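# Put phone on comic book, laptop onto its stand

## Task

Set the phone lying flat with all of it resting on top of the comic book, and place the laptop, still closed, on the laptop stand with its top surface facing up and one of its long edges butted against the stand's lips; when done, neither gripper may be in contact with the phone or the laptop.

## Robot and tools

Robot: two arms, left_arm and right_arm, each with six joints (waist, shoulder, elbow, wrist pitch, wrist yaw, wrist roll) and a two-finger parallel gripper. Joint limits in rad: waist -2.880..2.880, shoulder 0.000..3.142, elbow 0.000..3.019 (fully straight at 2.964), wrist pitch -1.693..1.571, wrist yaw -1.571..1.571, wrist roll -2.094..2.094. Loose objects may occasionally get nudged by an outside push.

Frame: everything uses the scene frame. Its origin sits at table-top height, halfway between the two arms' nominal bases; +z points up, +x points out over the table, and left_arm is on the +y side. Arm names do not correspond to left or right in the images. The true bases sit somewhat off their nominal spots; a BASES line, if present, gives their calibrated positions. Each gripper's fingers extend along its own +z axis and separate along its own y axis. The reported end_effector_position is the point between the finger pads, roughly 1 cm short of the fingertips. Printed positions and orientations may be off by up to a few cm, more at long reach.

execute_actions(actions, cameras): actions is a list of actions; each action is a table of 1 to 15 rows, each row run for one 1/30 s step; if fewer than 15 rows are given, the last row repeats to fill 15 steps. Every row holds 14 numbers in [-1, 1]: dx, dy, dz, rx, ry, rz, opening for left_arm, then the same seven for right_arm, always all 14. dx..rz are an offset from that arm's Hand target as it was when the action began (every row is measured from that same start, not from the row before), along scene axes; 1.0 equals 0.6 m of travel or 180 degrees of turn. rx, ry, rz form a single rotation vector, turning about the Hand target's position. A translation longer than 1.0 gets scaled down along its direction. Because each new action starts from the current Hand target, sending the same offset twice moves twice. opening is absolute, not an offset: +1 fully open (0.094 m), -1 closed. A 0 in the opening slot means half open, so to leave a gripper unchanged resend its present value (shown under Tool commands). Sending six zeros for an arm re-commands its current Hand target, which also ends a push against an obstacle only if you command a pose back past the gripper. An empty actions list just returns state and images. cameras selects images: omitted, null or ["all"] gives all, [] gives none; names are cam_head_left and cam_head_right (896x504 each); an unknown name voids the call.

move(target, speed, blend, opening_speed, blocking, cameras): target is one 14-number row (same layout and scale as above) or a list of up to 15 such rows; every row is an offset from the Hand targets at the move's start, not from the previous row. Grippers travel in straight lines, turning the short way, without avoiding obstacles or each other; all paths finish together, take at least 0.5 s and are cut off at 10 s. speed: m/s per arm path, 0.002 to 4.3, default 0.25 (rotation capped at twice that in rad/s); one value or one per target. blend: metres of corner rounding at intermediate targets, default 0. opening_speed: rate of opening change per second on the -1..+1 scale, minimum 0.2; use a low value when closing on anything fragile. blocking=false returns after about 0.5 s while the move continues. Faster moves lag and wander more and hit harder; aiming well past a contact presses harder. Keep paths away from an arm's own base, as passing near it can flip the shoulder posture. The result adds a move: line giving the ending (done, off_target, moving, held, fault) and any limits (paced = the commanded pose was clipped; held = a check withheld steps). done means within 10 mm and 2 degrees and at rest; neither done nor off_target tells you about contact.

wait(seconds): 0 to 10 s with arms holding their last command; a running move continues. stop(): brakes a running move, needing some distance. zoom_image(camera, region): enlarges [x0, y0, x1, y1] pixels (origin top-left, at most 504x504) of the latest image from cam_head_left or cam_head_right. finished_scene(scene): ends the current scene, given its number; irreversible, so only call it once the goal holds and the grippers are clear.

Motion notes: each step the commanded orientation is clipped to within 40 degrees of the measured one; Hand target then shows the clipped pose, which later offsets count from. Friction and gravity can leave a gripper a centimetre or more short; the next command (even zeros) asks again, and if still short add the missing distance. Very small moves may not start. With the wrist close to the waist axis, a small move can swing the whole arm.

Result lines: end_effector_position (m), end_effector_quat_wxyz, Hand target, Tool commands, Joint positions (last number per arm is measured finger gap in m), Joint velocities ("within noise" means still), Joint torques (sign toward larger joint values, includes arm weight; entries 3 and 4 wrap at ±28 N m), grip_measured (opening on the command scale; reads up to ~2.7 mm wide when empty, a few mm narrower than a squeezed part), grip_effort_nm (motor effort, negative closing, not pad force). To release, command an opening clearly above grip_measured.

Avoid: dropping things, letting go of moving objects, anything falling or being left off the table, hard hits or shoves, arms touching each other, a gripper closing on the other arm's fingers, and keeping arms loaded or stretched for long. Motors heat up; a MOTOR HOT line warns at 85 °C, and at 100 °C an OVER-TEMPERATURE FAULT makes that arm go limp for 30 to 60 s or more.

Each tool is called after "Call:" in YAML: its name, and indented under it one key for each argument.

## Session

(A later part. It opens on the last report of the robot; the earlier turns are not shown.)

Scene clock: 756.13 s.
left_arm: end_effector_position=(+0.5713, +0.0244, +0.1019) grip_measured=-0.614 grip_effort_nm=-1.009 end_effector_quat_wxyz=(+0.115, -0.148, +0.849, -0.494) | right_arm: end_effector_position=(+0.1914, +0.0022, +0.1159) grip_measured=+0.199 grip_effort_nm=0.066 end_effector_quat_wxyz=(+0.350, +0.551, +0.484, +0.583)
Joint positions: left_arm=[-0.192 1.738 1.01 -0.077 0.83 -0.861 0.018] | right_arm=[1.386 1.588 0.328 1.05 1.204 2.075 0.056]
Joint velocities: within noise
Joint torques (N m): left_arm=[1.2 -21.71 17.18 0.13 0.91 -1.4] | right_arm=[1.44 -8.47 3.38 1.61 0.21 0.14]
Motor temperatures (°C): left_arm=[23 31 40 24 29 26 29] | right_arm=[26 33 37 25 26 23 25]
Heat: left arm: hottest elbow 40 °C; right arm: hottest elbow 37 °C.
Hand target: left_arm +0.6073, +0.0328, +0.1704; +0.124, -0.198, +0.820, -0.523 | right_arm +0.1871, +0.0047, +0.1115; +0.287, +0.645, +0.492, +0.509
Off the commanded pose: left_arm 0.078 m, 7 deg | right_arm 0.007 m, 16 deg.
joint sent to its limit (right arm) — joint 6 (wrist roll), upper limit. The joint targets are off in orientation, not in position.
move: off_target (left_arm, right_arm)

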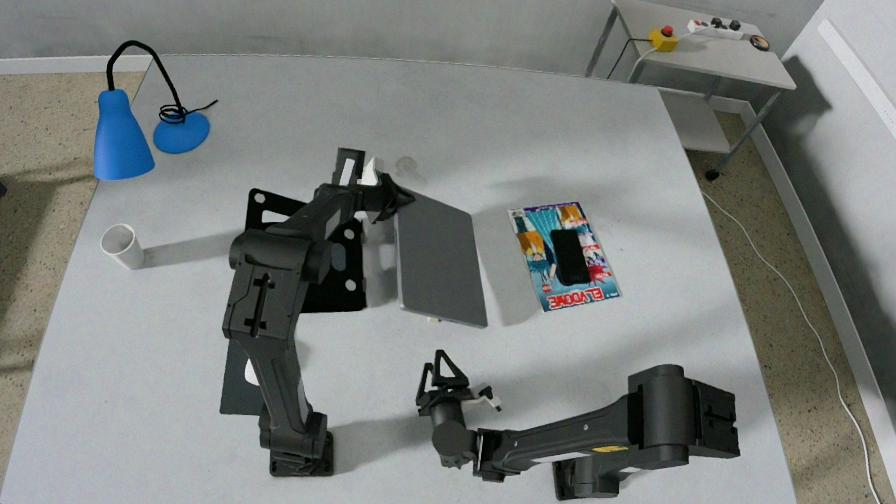

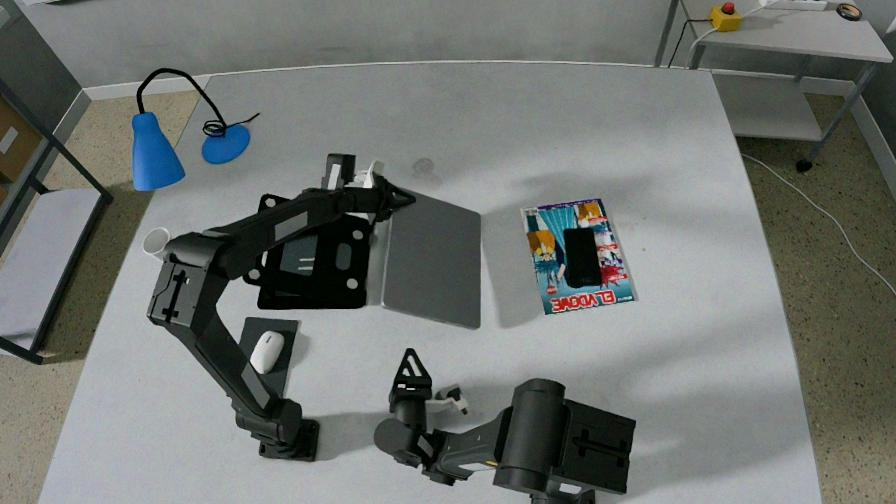

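Call:
move:
  target: [0.0,0.03,0.12,0,0,0.0,-0.78,0,0,0,0,0,0,0.2]
  speed: 0.08

Call:
zoom_image:
  camera: "cam_head_left"
  region: [370, 160, 600, 380]

Call:
zoom_image:
  camera: "cam_head_right"
  region: [340, 160, 570, 380]

Scene clock: 766.63 s.
left_arm: end_effector_position=(+0.5595, +0.0561, +0.1202) grip_measured=-0.614 grip_effort_nm=-1.009 end_effector_quat_wxyz=(+0.083, -0.182, +0.863, -0.465) | right_arm: end_effector_position=(+0.1913, +0.0020, +0.1160) grip_measured=+0.199 grip_effort_nm=0.066 end_effector_quat_wxyz=(+0.350, +0.551, +0.483, +0.583)
Joint positions: left_arm=[-0.141 1.668 1.038 -0.318 0.82 -0.807 0.018] | right_arm=[1.386 1.59 0.328 1.055 1.206 2.076 0.056]
Joint velocities: within noise
Joint torques (N m): left_arm=[-0.26 -24.64 21.91 0.79 2.59 -1.55] | right_arm=[1.49 -8.47 3.38 1.69 0.23 0.15]
Motor temperatures (°C): left_arm=[23 31 42 24 30 26 29] | right_arm=[26 33 36 25 26 23 25]
Heat: left arm: hottest elbow 42 °C; right arm: hottest elbow 36 °C.
Hand target: left_arm +0.6074, +0.0508, +0.2426; +0.124, -0.198, +0.820, -0.523 | right_arm +0.1872, +0.0047, +0.1116; +0.287, +0.645, +0.492, +0.509
Off the commanded pose: left_arm 0.131 m, 10 deg | right_arm 0.007 m, 16 deg.
joint sent to its limit (right arm) — joint 6 (wrist roll), upper limit. The joint targets are off in orientation, not in position.
move: off_target (left_arm, right_arm)

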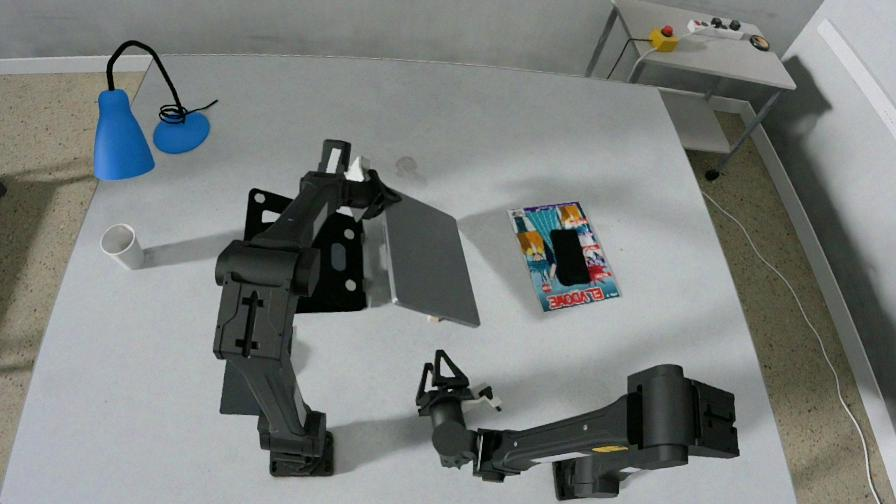

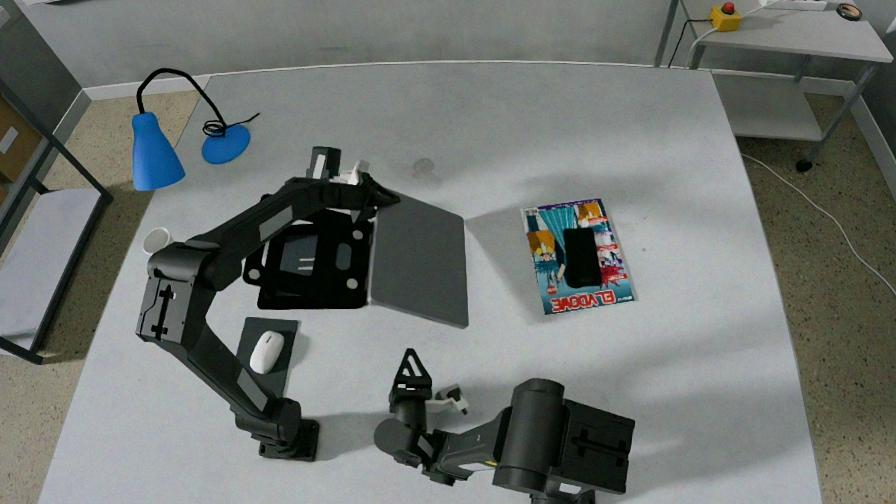

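Scaled by 2.191.

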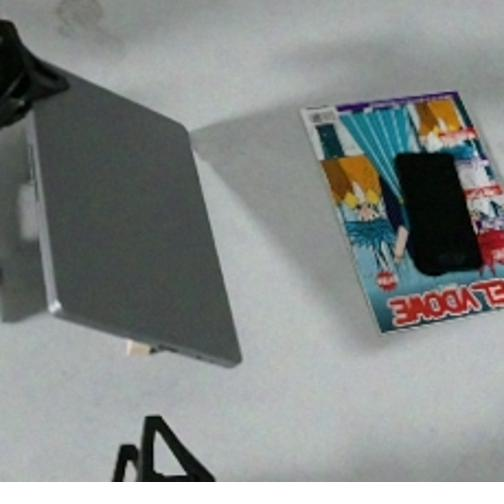

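Scaled by 2.191.

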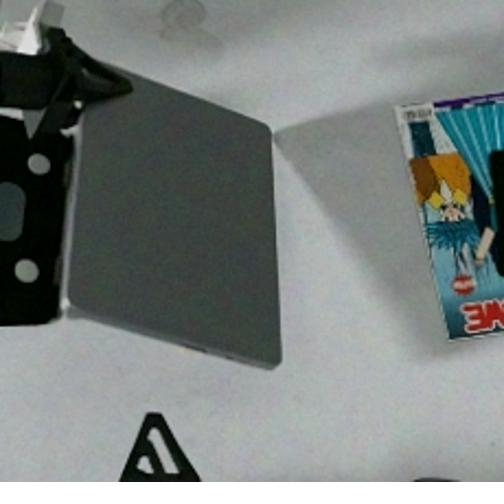

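Call:
move:
  target:
    - [0,0,0,0,0,0.0,-0.78,0.05,0.02,-0.07,0,0,0,0.8]
    - [0,0,0,0,0,0.0,-0.78,0.11,0.025,-0.07,0,0,0,0.8]
  speed: 0.12

Call:
zoom_image:
  camera: "cam_head_left"
  region: [370, 220, 570, 420]

Call:
zoom_image:
  camera: "cam_head_right"
  region: [340, 220, 540, 420]

Scene clock: 776.87 s.
left_arm: end_effector_position=(+0.5574, +0.0557, +0.1275) grip_measured=-0.614 grip_effort_nm=-1.004 end_effector_quat_wxyz=(+0.088, -0.170, +0.863, -0.467) | right_arm: end_effector_position=(+0.2470, +0.0132, +0.0671) grip_measured=+0.799 grip_effort_nm=0.066 end_effector_quat_wxyz=(+0.342, +0.557, +0.509, +0.560)
Joint positions: left_arm=[-0.14 1.654 1.038 -0.329 0.828 -0.784 0.018] | right_arm=[1.208 1.786 0.397 1.128 1.004 2.076 0.085]
Joint velocities: within noise
Joint torques (N m): left_arm=[-0.56 -22.53 22.37 0.83 2.41 -1.62] | right_arm=[-0.21 -11.93 4.18 0.96 0.14 0.15]
Motor temperatures (°C): left_arm=[23 32 46 24 34 27 29] | right_arm=[26 33 35 25 26 23 25]
Heat: left arm: hottest elbow 46 °C; right arm: hottest elbow 35 °C.
Hand target: left_arm +0.6074, +0.0508, +0.2426; +0.124, -0.198, +0.820, -0.523 | right_arm +0.2532, +0.0197, +0.0696; +0.287, +0.645, +0.492, +0.510
Off the commanded pose: left_arm 0.126 m, 10 deg | right_arm 0.009 m, 13 deg.
joint sent to its limit (right arm) — joint 6 (wrist roll), upper limit. The joint targets are off in orientation, not in position.
move: off_target (left_arm, right_arm)

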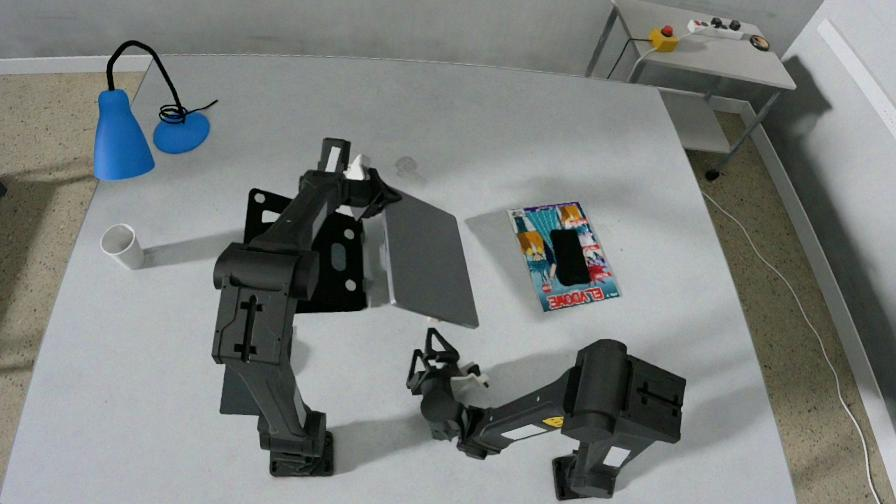

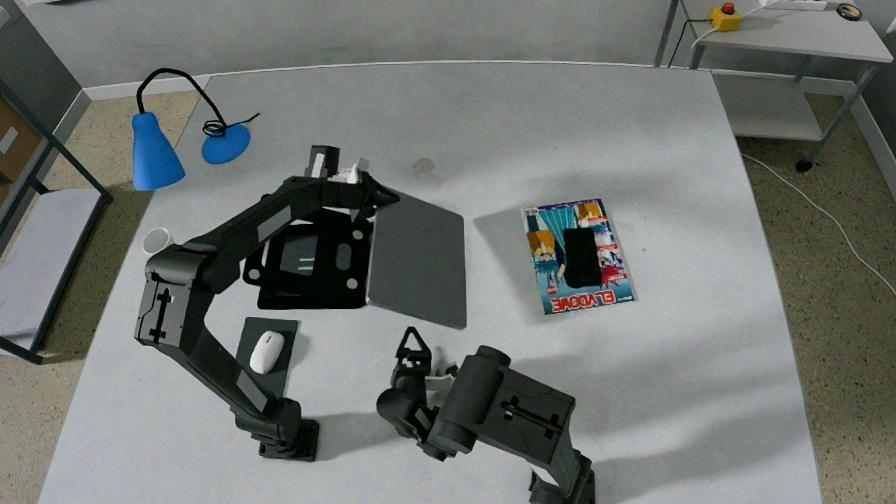

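Scaled by 2.520.

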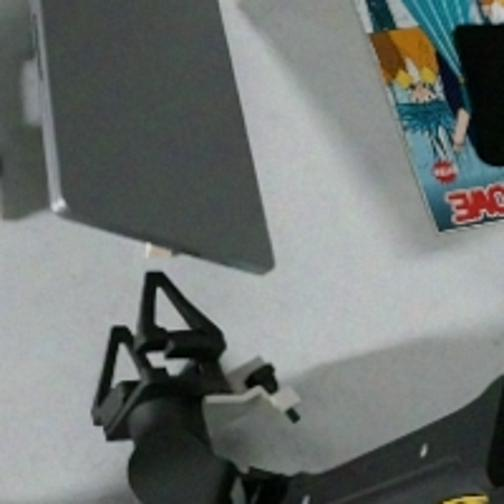

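Scaled by 2.520.

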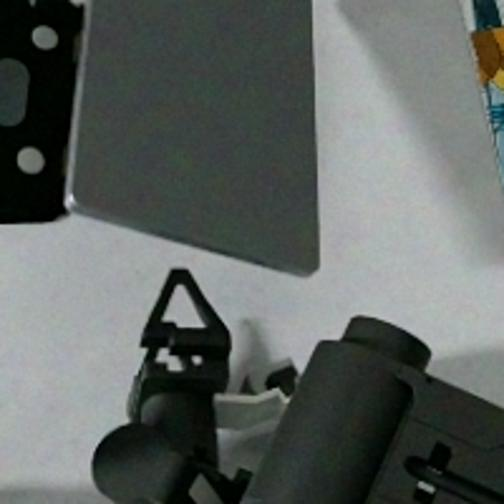

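Call:
move:
  target: [0,0,0,0,0,0.0,-0.78,0.1,0.015,0.0,0,0,0,0.8]
  speed: 0.06

Call:
zoom_image:
  camera: "cam_head_left"
  region: [370, 220, 570, 420]

Call:
zoom_image:
  camera: "cam_head_right"
  region: [340, 220, 540, 420]

Scene clock: 782.90 s.
left_arm: end_effector_position=(+0.5607, +0.0568, +0.1306) grip_measured=-0.614 grip_effort_nm=-1.009 end_effector_quat_wxyz=(+0.087, -0.178, +0.862, -0.467) | right_arm: end_effector_position=(+0.3015, +0.0215, +0.0608) grip_measured=+0.799 grip_effort_nm=0.066 end_effector_quat_wxyz=(+0.333, +0.569, +0.526, +0.538)
Joint positions: left_arm=[-0.139 1.654 1.049 -0.337 0.825 -0.8 0.018] | right_arm=[1.062 1.786 0.484 0.994 0.852 2.076 0.085]
Joint velocities: within noise
Joint torques (N m): left_arm=[-0.5 -23.41 21.49 1.01 2.5 -1.51] | right_arm=[-0.62 -13.68 5.6 0.9 0.15 0.15]
Motor temperatures (°C): left_arm=[23 33 48 24 36 27 29] | right_arm=[26 33 35 25 26 23 25]
Heat: left arm: hottest elbow 48 °C; right arm: hottest elbow 35 °C.
Hand target: left_arm +0.6073, +0.0509, +0.2425; +0.124, -0.198, +0.820, -0.523 | right_arm +0.3132, +0.0286, +0.0696; +0.287, +0.645, +0.492, +0.509
Off the commanded pose: left_arm 0.122 m, 9 deg | right_arm 0.016 m, 11 deg.
joint sent to its limit (right arm) — joint 6 (wrist roll), upper limit. The joint targets are off in orientation, not in position.
move: off_target (left_arm, right_arm)

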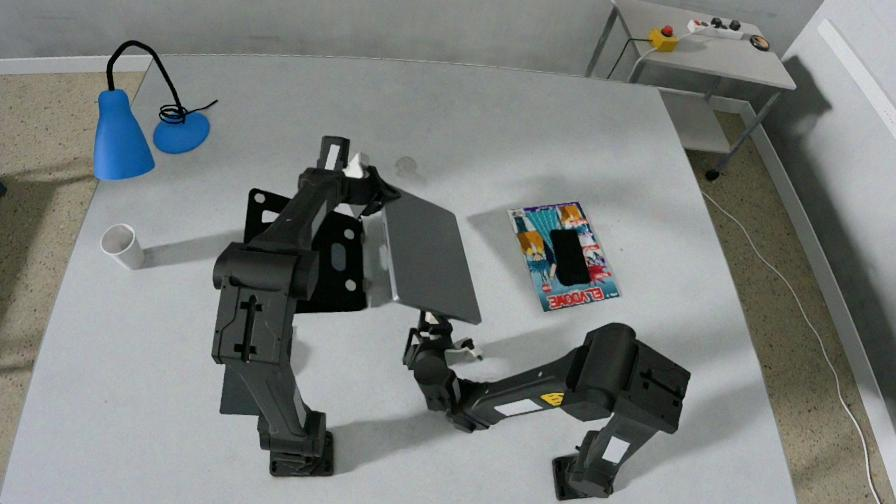

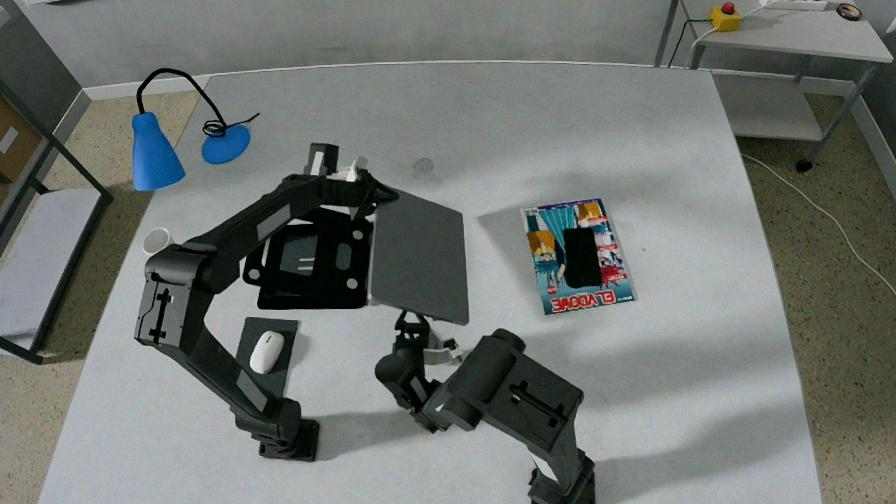

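Scaled by 2.520.

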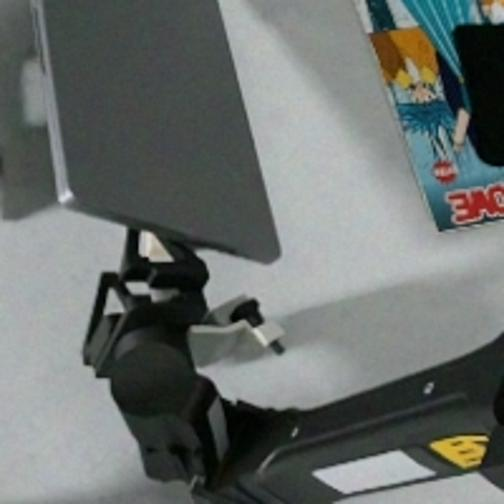

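Scaled by 2.520.

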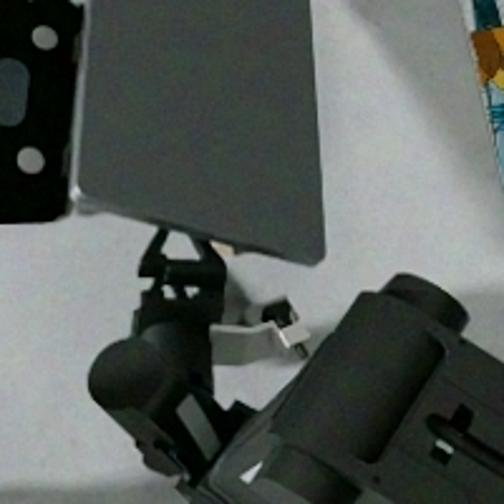

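Call:
move:
  target:
    - [0,0,0,0,0,0.0,-0.78,-0.11,-0.015,0.0,0,0,0,0.8]
    - [0,0,0,0,0,0.0,-0.78,-0.11,-0.015,0.1,0,0,0,0.8]
    - [0,0,0,0,0,0.0,-0.78,-0.02,-0.005,0.1,0,0,0,0.8]
  speed: 0.12

Call:
zoom_image:
  camera: "cam_head_left"
  region: [370, 220, 570, 420]

Call:
zoom_image:
  camera: "cam_head_right"
  region: [340, 220, 540, 420]

Scene clock: 788.30 s.
left_arm: end_effector_position=(+0.5605, +0.0569, +0.1307) grip_measured=-0.614 grip_effort_nm=-1.009 end_effector_quat_wxyz=(+0.089, -0.174, +0.862, -0.467) | right_arm: end_effector_position=(+0.2909, +0.0150, +0.1158) grip_measured=+0.799 grip_effort_nm=0.066 end_effector_quat_wxyz=(+0.337, +0.567, +0.526, +0.537)
Joint positions: left_arm=[-0.138 1.654 1.049 -0.338 0.826 -0.79 0.018] | right_arm=[1.082 1.552 0.465 0.777 0.876 2.076 0.085]
Joint velocities: within noise
Joint torques (N m): left_arm=[-0.67 -23 21.91 0.9 2.44 -1.59] | right_arm=[-0.21 -11.87 7.69 1.02 0.13 0.15]
Motor temperatures (°C): left_arm=[23 33 49 24 37 27 29] | right_arm=[26 33 35 25 26 23 25]
Heat: left arm: hottest elbow 49 °C; right arm: hottest elbow 35 °C.
Hand target: left_arm +0.6073, +0.0509, +0.2425; +0.124, -0.198, +0.820, -0.523 | right_arm +0.3011, +0.0257, +0.1295; +0.287, +0.645, +0.492, +0.509
Off the commanded pose: left_arm 0.121 m, 9 deg | right_arm 0.020 m, 12 deg.
joint sent to its limit (right arm) — joint 6 (wrist roll), upper limit. The joint targets are off in orientation, not in position.
move: off_target (left_arm, right_arm)

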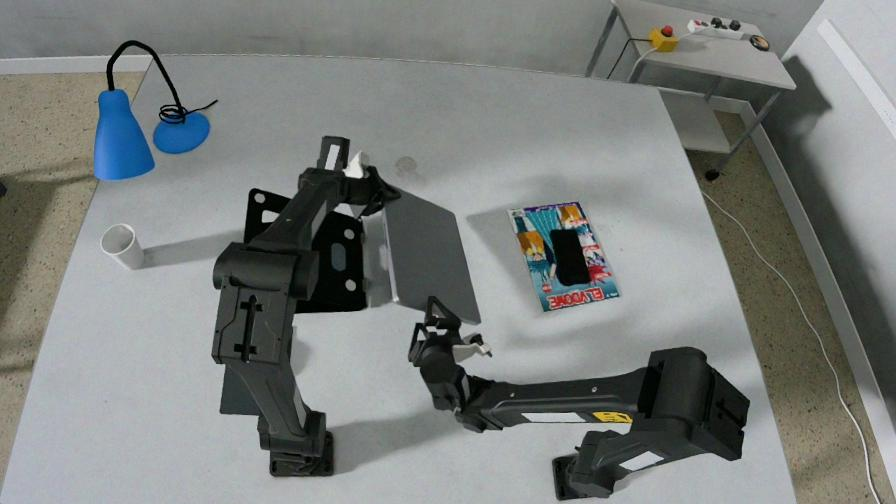

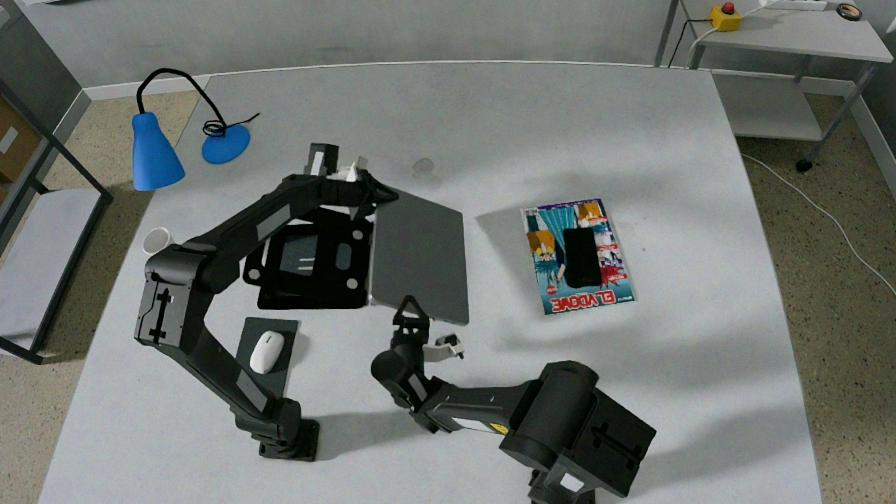

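Scaled by 2.520.

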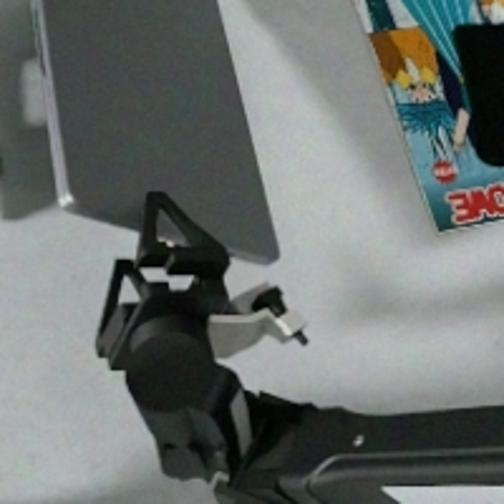

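Scaled by 2.520.

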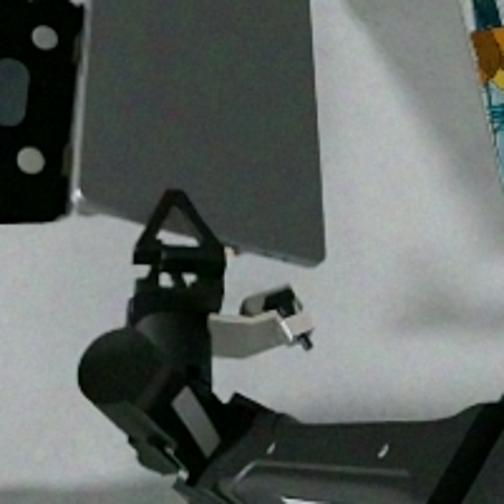

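Call:
move:
  target: [0,0,0,0,0,0.0,-0.78,0.07,0.0,0.0,0,0,0,0.8]
  speed: 0.06

Call:
zoom_image:
  camera: "cam_head_left"
  region: [370, 220, 570, 420]

Call:
zoom_image:
  camera: "cam_head_right"
  region: [340, 220, 540, 420]

Scene clock: 792.93 s.
left_arm: end_effector_position=(+0.5600, +0.0571, +0.1306) grip_measured=-0.615 grip_effort_nm=-1.009 end_effector_quat_wxyz=(+0.089, -0.171, +0.863, -0.467) | right_arm: end_effector_position=(+0.3298, +0.0156, +0.1246) grip_measured=+0.799 grip_effort_nm=0.061 end_effector_quat_wxyz=(+0.328, +0.578, +0.523, +0.534)
Joint positions: left_arm=[-0.137 1.654 1.049 -0.341 0.829 -0.782 0.018] | right_arm=[0.985 1.553 0.529 0.718 0.782 2.076 0.085]
Joint velocities: within noise
Joint torques (N m): left_arm=[-1.2 -22.95 21.79 0.85 2.45 -1.71] | right_arm=[-0.44 -10.34 8.59 1.01 0.11 0.15]
Motor temperatures (°C): left_arm=[23 33 50 24 38 28 29] | right_arm=[26 33 35 25 26 23 25]
Heat: left arm: hottest elbow 50 °C; right arm: hottest elbow 35 °C.
Hand target: left_arm +0.6073, +0.0509, +0.2425; +0.124, -0.198, +0.820, -0.523 | right_arm +0.3432, +0.0256, +0.1295; +0.287, +0.645, +0.492, +0.509
Off the commanded pose: left_arm 0.122 m, 10 deg | right_arm 0.017 m, 10 deg.
joint sent to its limit (right arm) — joint 6 (wrist roll), upper limit. The joint targets are off in orientation, not in position.
move: off_target (left_arm, right_arm)

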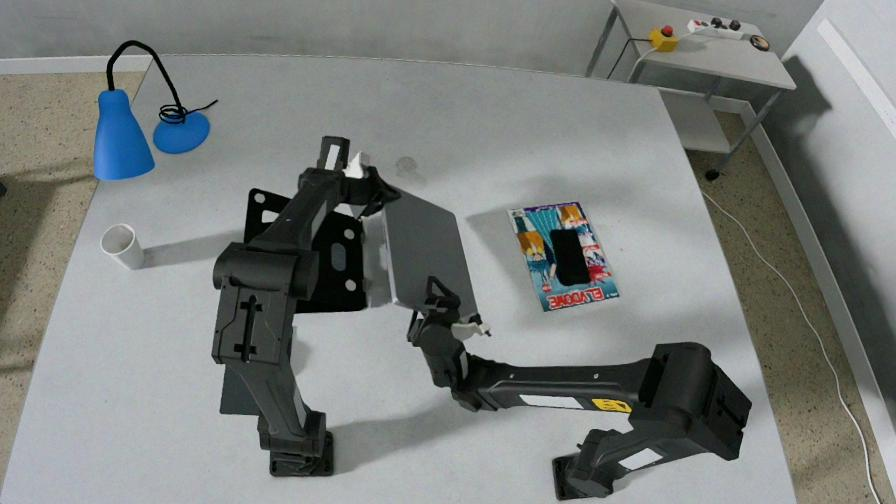

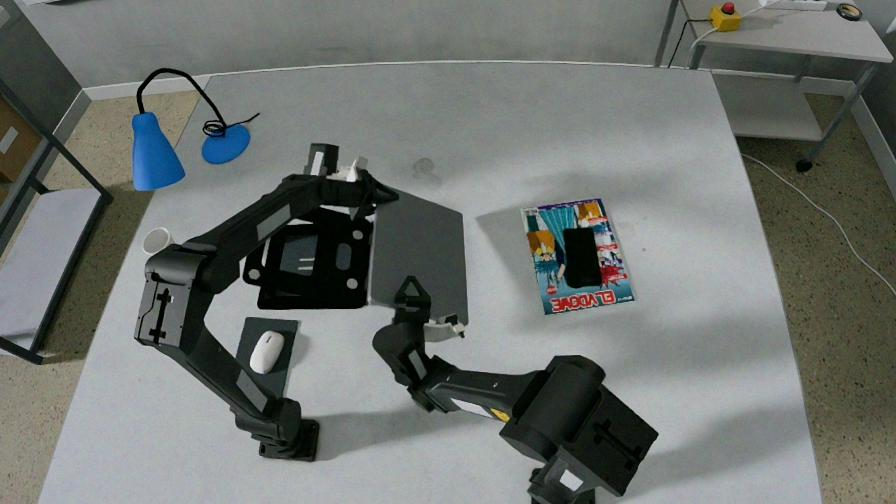

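Scaled by 2.520.

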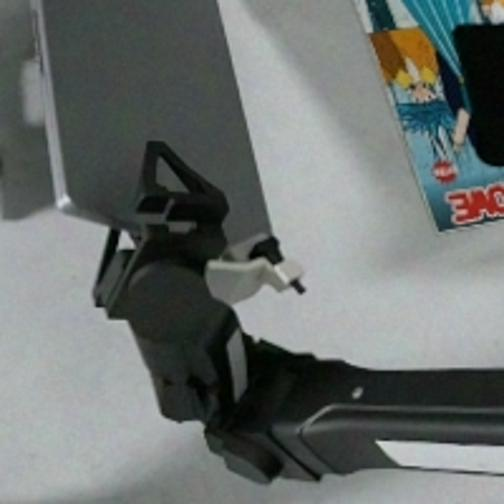

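Scaled by 2.520.

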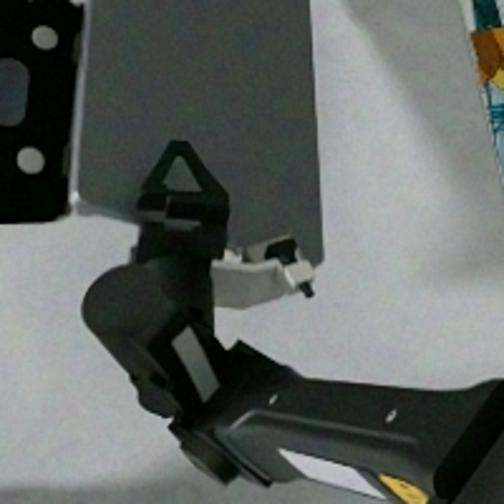

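Call:
move:
  target: [0,0,0,0,0,0.0,-0.78,0.0,0.0,0.0,0,0,0,-0.8]
  opening_speed: 0.5

Call:
zoom_image:
  camera: "cam_head_left"
  region: [350, 170, 570, 390]

Call:
zoom_image:
  camera: "cam_head_right"
  region: [330, 170, 550, 390]

Scene clock: 798.70 s.
left_arm: end_effector_position=(+0.5627, +0.0645, +0.1309) grip_measured=-0.615 grip_effort_nm=-1.004 end_effector_quat_wxyz=(+0.084, -0.192, +0.858, -0.469) | right_arm: end_effector_position=(+0.3349, +0.0173, +0.1341) grip_measured=-0.484 grip_effort_nm=-0.989 end_effector_quat_wxyz=(+0.329, +0.582, +0.505, +0.545)
Joint positions: left_arm=[-0.123 1.654 1.049 -0.339 0.831 -0.819 0.018] | right_arm=[0.982 1.553 0.542 0.737 0.797 2.082 0.024]
Joint velocities: within noise
Joint torques (N m): left_arm=[-2.14 -23.36 21.37 1.18 2.24 -1.36] | right_arm=[0.21 -10.29 7.86 0.38 -0.25 0.09]
Motor temperatures (°C): left_arm=[23 34 51 24 39 28 29] | right_arm=[26 33 35 25 26 23 25]
Heat: left arm: hottest elbow 51 °C; right arm: hottest elbow 35 °C.
Hand target: left_arm +0.6073, +0.0508, +0.2425; +0.124, -0.198, +0.820, -0.523 | right_arm +0.3432, +0.0257, +0.1296; +0.287, +0.645, +0.492, +0.510
Off the commanded pose: left_arm 0.121 m, 9 deg | right_arm 0.013 m, 10 deg.
joint sent to its limit (right arm) — joint 6 (wrist roll), upper limit. The joint targets are off in orientation, not in position.
move: off_target (left_arm, right_arm)

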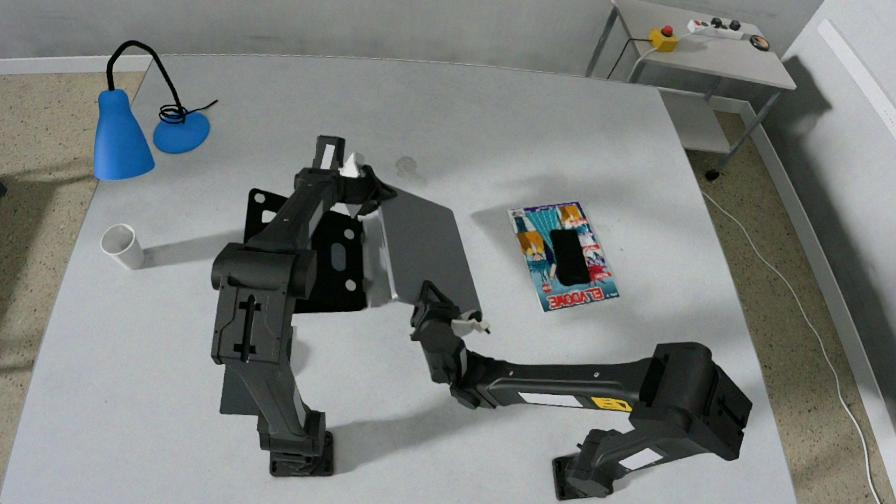

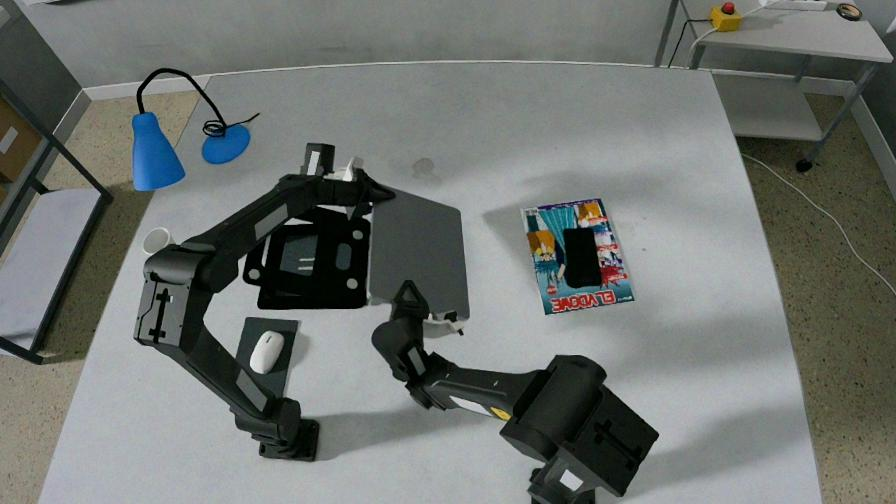

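Scaled by 2.291.

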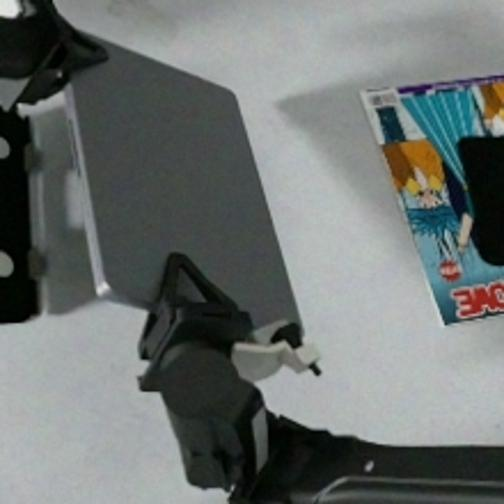

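Scaled by 2.291.

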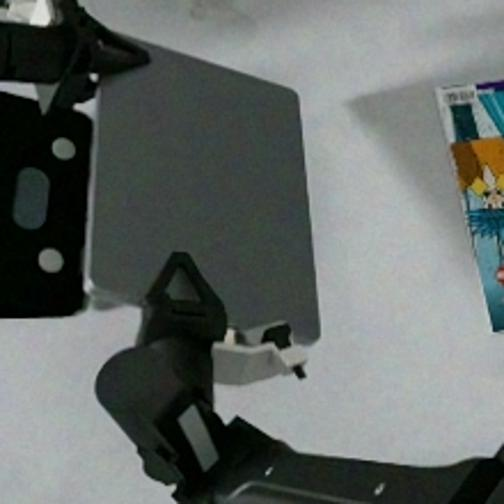

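Call:
move:
  target: [0,0,0.06,0,0,0.0,-0.78,0.0,0.0,0.14,0,0,0,-0.8]
  speed: 0.08

Call:
zoom_image:
  camera: "cam_head_left"
  region: [330, 130, 570, 370]

Call:
zoom_image:
  camera: "cam_head_right"
  region: [310, 130, 550, 370]

Scene clock: 811.70 s.
left_arm: end_effector_position=(+0.5625, +0.0630, +0.1662) grip_measured=-0.620 grip_effort_nm=-1.013 end_effector_quat_wxyz=(+0.069, -0.212, +0.847, -0.483) | right_arm: end_effector_position=(+0.3374, +0.0109, +0.1901) grip_measured=-0.515 grip_effort_nm=-1.038 end_effector_quat_wxyz=(+0.334, +0.585, +0.521, +0.524)
Joint positions: left_arm=[-0.12 1.607 1.083 -0.404 0.858 -0.884 0.018] | right_arm=[0.967 1.357 0.6 0.43 0.785 2.082 0.023]
Joint velocities: within noise
Joint torques (N m): left_arm=[-2.26 -22.3 23.36 1.02 1.02 -0.89] | right_arm=[0.91 -12.28 10.76 0.18 -0.06 0.09]
Motor temperatures (°C): left_arm=[23 34 53 24 39 28 29] | right_arm=[26 34 36 25 26 23 26]
Heat: left arm: hottest elbow 53 °C; right arm: hottest elbow 36 °C.
Hand target: left_arm +0.6073, +0.0509, +0.2785; +0.124, -0.198, +0.820, -0.523 | right_arm +0.3432, +0.0256, +0.2135; +0.287, +0.645, +0.492, +0.509
Off the commanded pose: left_arm 0.122 m, 9 deg | right_arm 0.028 m, 10 deg.
joint sent to its limit (right arm) — joint 6 (wrist roll), upper limit. The joint targets are off in orientation, not in position.
move: off_target (left_arm, right_arm)

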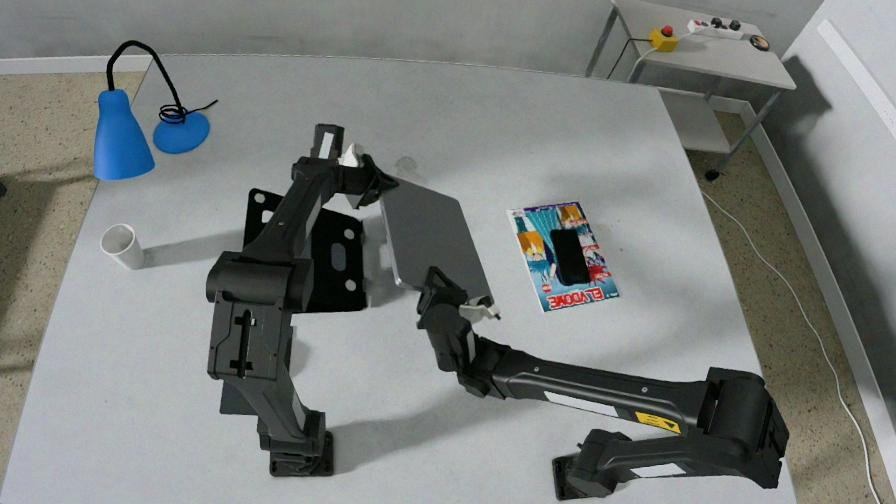

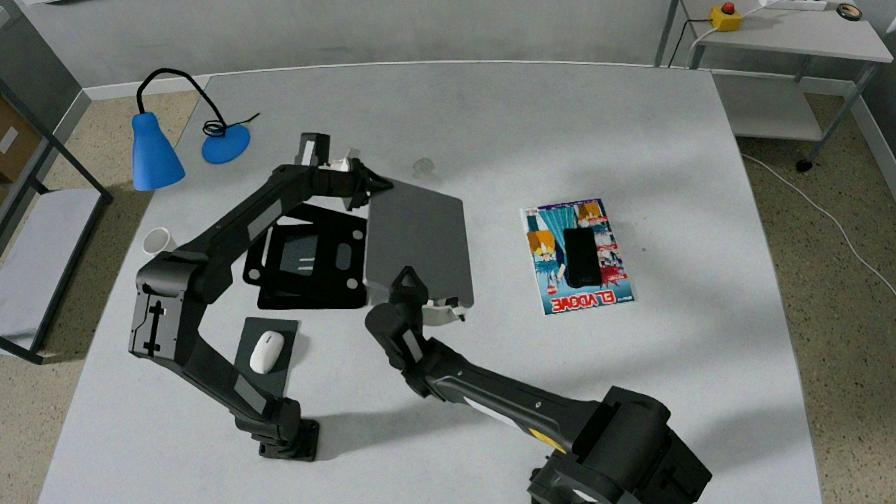

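Scaled by 2.100.

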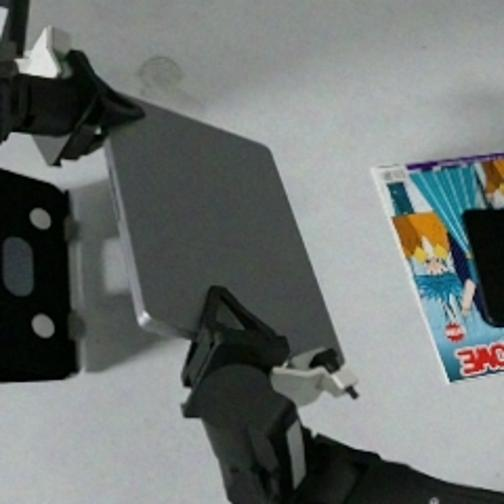

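Scaled by 2.100.

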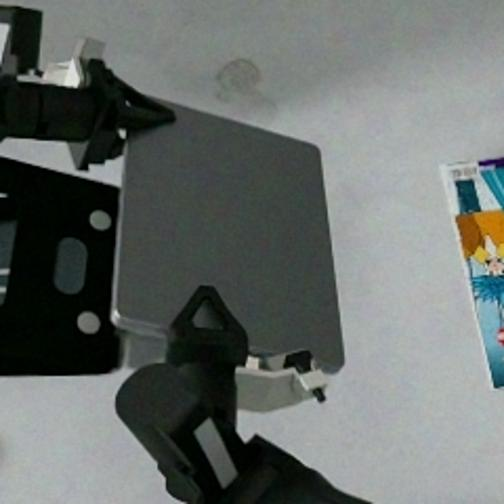

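Call:
move:
  target:
    - [0,0,0.06,0,0,0.0,-0.78,0.0,0.0,0.06,0,0,0,-0.8]
    - [0,0.25,0.06,0,0,0.0,-0.78,0.0,0.25,0.06,0,0,0,-0.8]
  speed: 0.08

Call:
zoom_image:
  camera: "cam_head_left"
  region: [230, 100, 490, 360]

Call:
zoom_image:
  camera: "cam_head_right"
  region: [230, 100, 490, 360]

Scene clock: 820.37 s.
left_arm: end_effector_position=(+0.5764, +0.1992, +0.2279) grip_measured=-0.622 grip_effort_nm=-1.009 end_effector_quat_wxyz=(+0.090, -0.198, +0.836, -0.504) | right_arm: end_effector_position=(+0.3474, +0.1467, +0.2422) grip_measured=-0.553 grip_effort_nm=-1.038 end_effector_quat_wxyz=(+0.350, +0.573, +0.503, +0.545)
Joint positions: left_arm=[0.166 1.617 1.278 -0.854 1.033 -0.488 0.018] | right_arm=[1.116 1.581 0.974 0.326 0.953 2.082 0.021]
Joint velocities: within noise
Joint torques (N m): left_arm=[-1.96 -20.25 22.98 -0.12 1.64 -0.94] | right_arm=[2.49 -13.33 11.95 0.95 0.02 0.09]
Motor temperatures (°C): left_arm=[23 34 54 24 37 27 29] | right_arm=[26 34 37 25 26 23 26]
Heat: left arm: hottest elbow 54 °C; right arm: hottest elbow 37 °C.
Hand target: left_arm +0.6074, +0.2009, +0.3146; +0.124, -0.198, +0.820, -0.523 | right_arm +0.3431, +0.1757, +0.2496; +0.287, +0.645, +0.492, +0.509
Off the commanded pose: left_arm 0.092 m, 5 deg | right_arm 0.030 m, 12 deg.
joint sent to its limit (right arm) — joint 6 (wrist roll), upper limit. The joint targets are off in orientation, not in position.
move: off_target (left_arm, right_arm)

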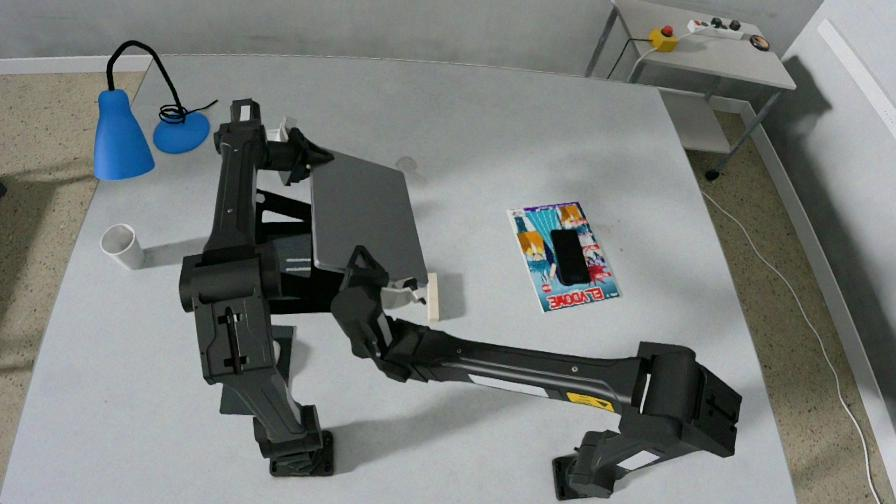

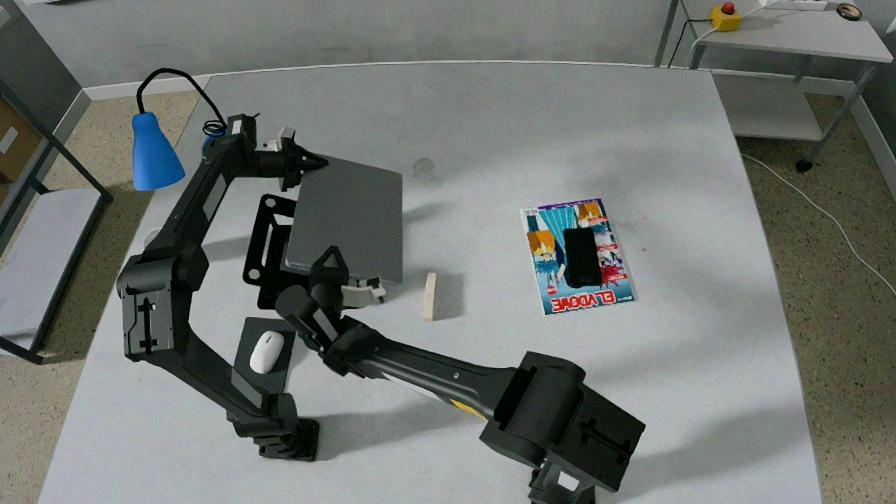

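Scaled by 1.938.

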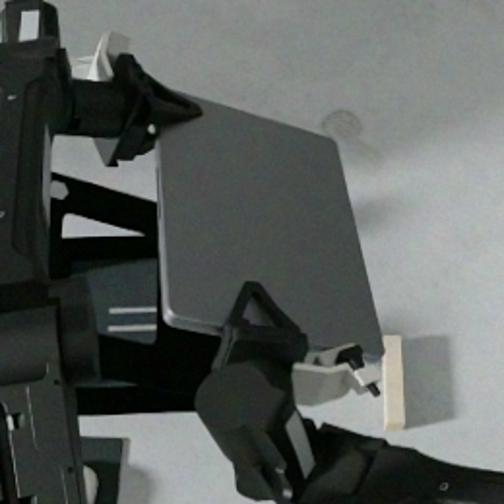

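Scaled by 1.938.

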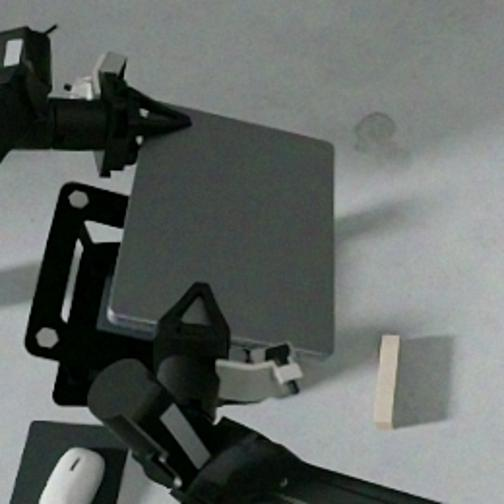

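Call:
move:
  target: [0,0.2,0.0,0,0,0.0,-0.78,0.0,0.2,-0.03,0,0,0,-0.8]
  speed: 0.08

Call:
zoom_image:
  camera: "cam_head_left"
  region: [190, 100, 450, 360]

Call:
zoom_image:
  camera: "cam_head_right"
  region: [190, 100, 450, 360]

Scene clock: 826.23 s.
left_arm: end_effector_position=(+0.5858, +0.3170, +0.2302) grip_measured=-0.621 grip_effort_nm=-1.009 end_effector_quat_wxyz=(+0.102, -0.185, +0.832, -0.513) | right_arm: end_effector_position=(+0.3539, +0.2667, +0.2369) grip_measured=-0.588 grip_effort_nm=-1.038 end_effector_quat_wxyz=(+0.353, +0.570, +0.481, +0.565)
Joint positions: left_arm=[0.382 1.789 1.515 -1.291 1.1 -0.03 0.018] | right_arm=[1.197 1.859 1.305 0.326 1.048 2.082 0.019]
Joint velocities: within noise
Joint torques (N m): left_arm=[-1.61 -22.77 21.65 -1.5 1.91 -1.1] | right_arm=[2.49 -17.9 11.92 0.2 -0.16 0.09]
Motor temperatures (°C): left_arm=[23 33 54 24 37 27 29] | right_arm=[26 34 39 25 25 23 26]
Heat: left arm: hottest elbow 54 °C; right arm: hottest elbow 39 °C.
Hand target: left_arm +0.6073, +0.3210, +0.3145; +0.124, -0.198, +0.820, -0.523 | right_arm +0.3432, +0.2956, +0.2316; +0.287, +0.645, +0.492, +0.509
Off the commanded pose: left_arm 0.087 m, 4 deg | right_arm 0.031 m, 13 deg.
joint sent to its limit (right arm) — joint 6 (wrist roll), upper limit. The joint targets are off in orientation, not in position.
move: off_target (left_arm, right_arm)

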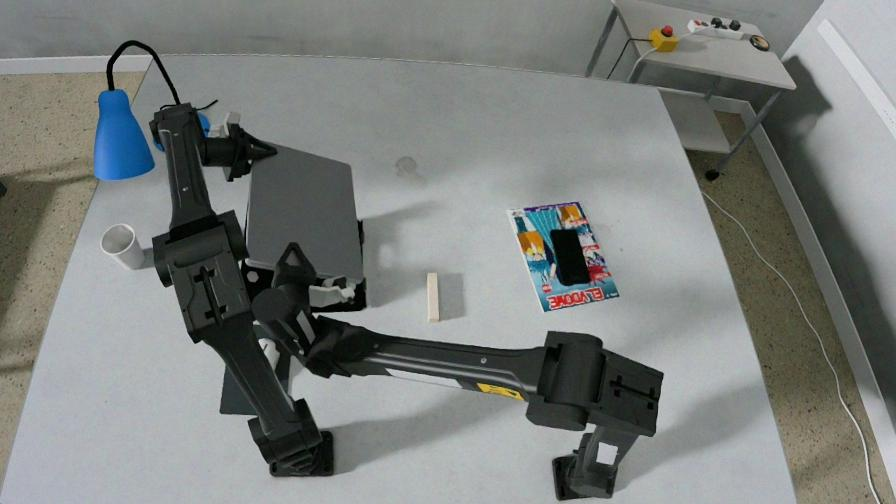

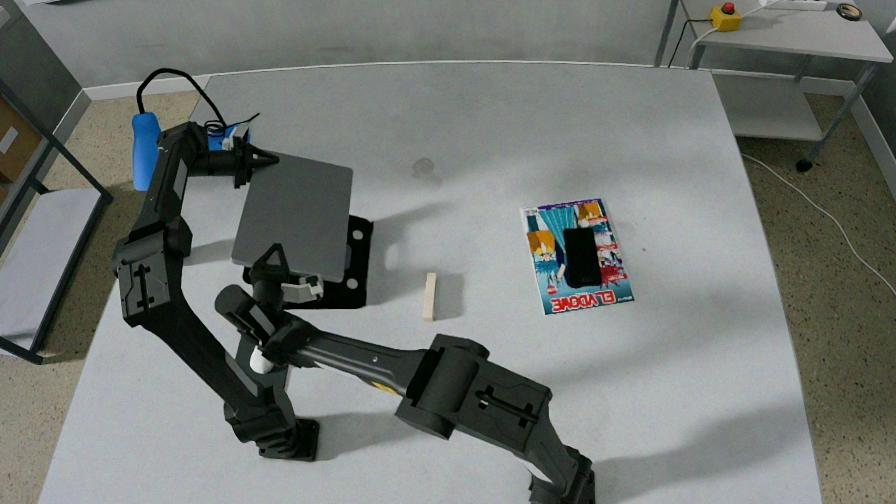

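Scaled by 1.938.

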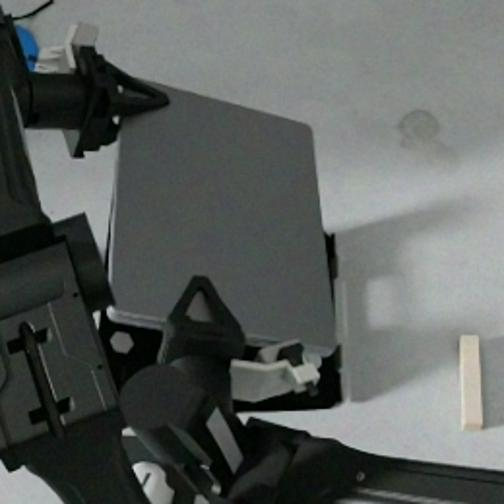

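Scaled by 1.938.

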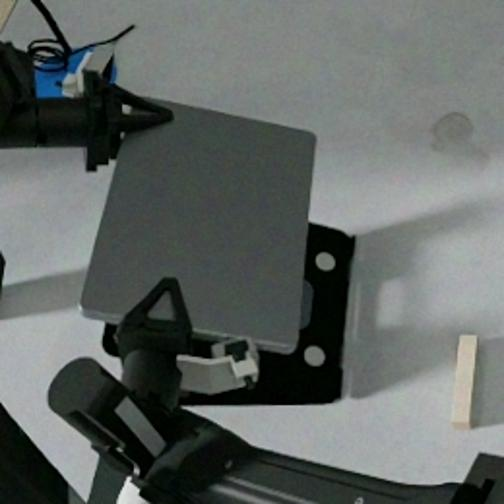

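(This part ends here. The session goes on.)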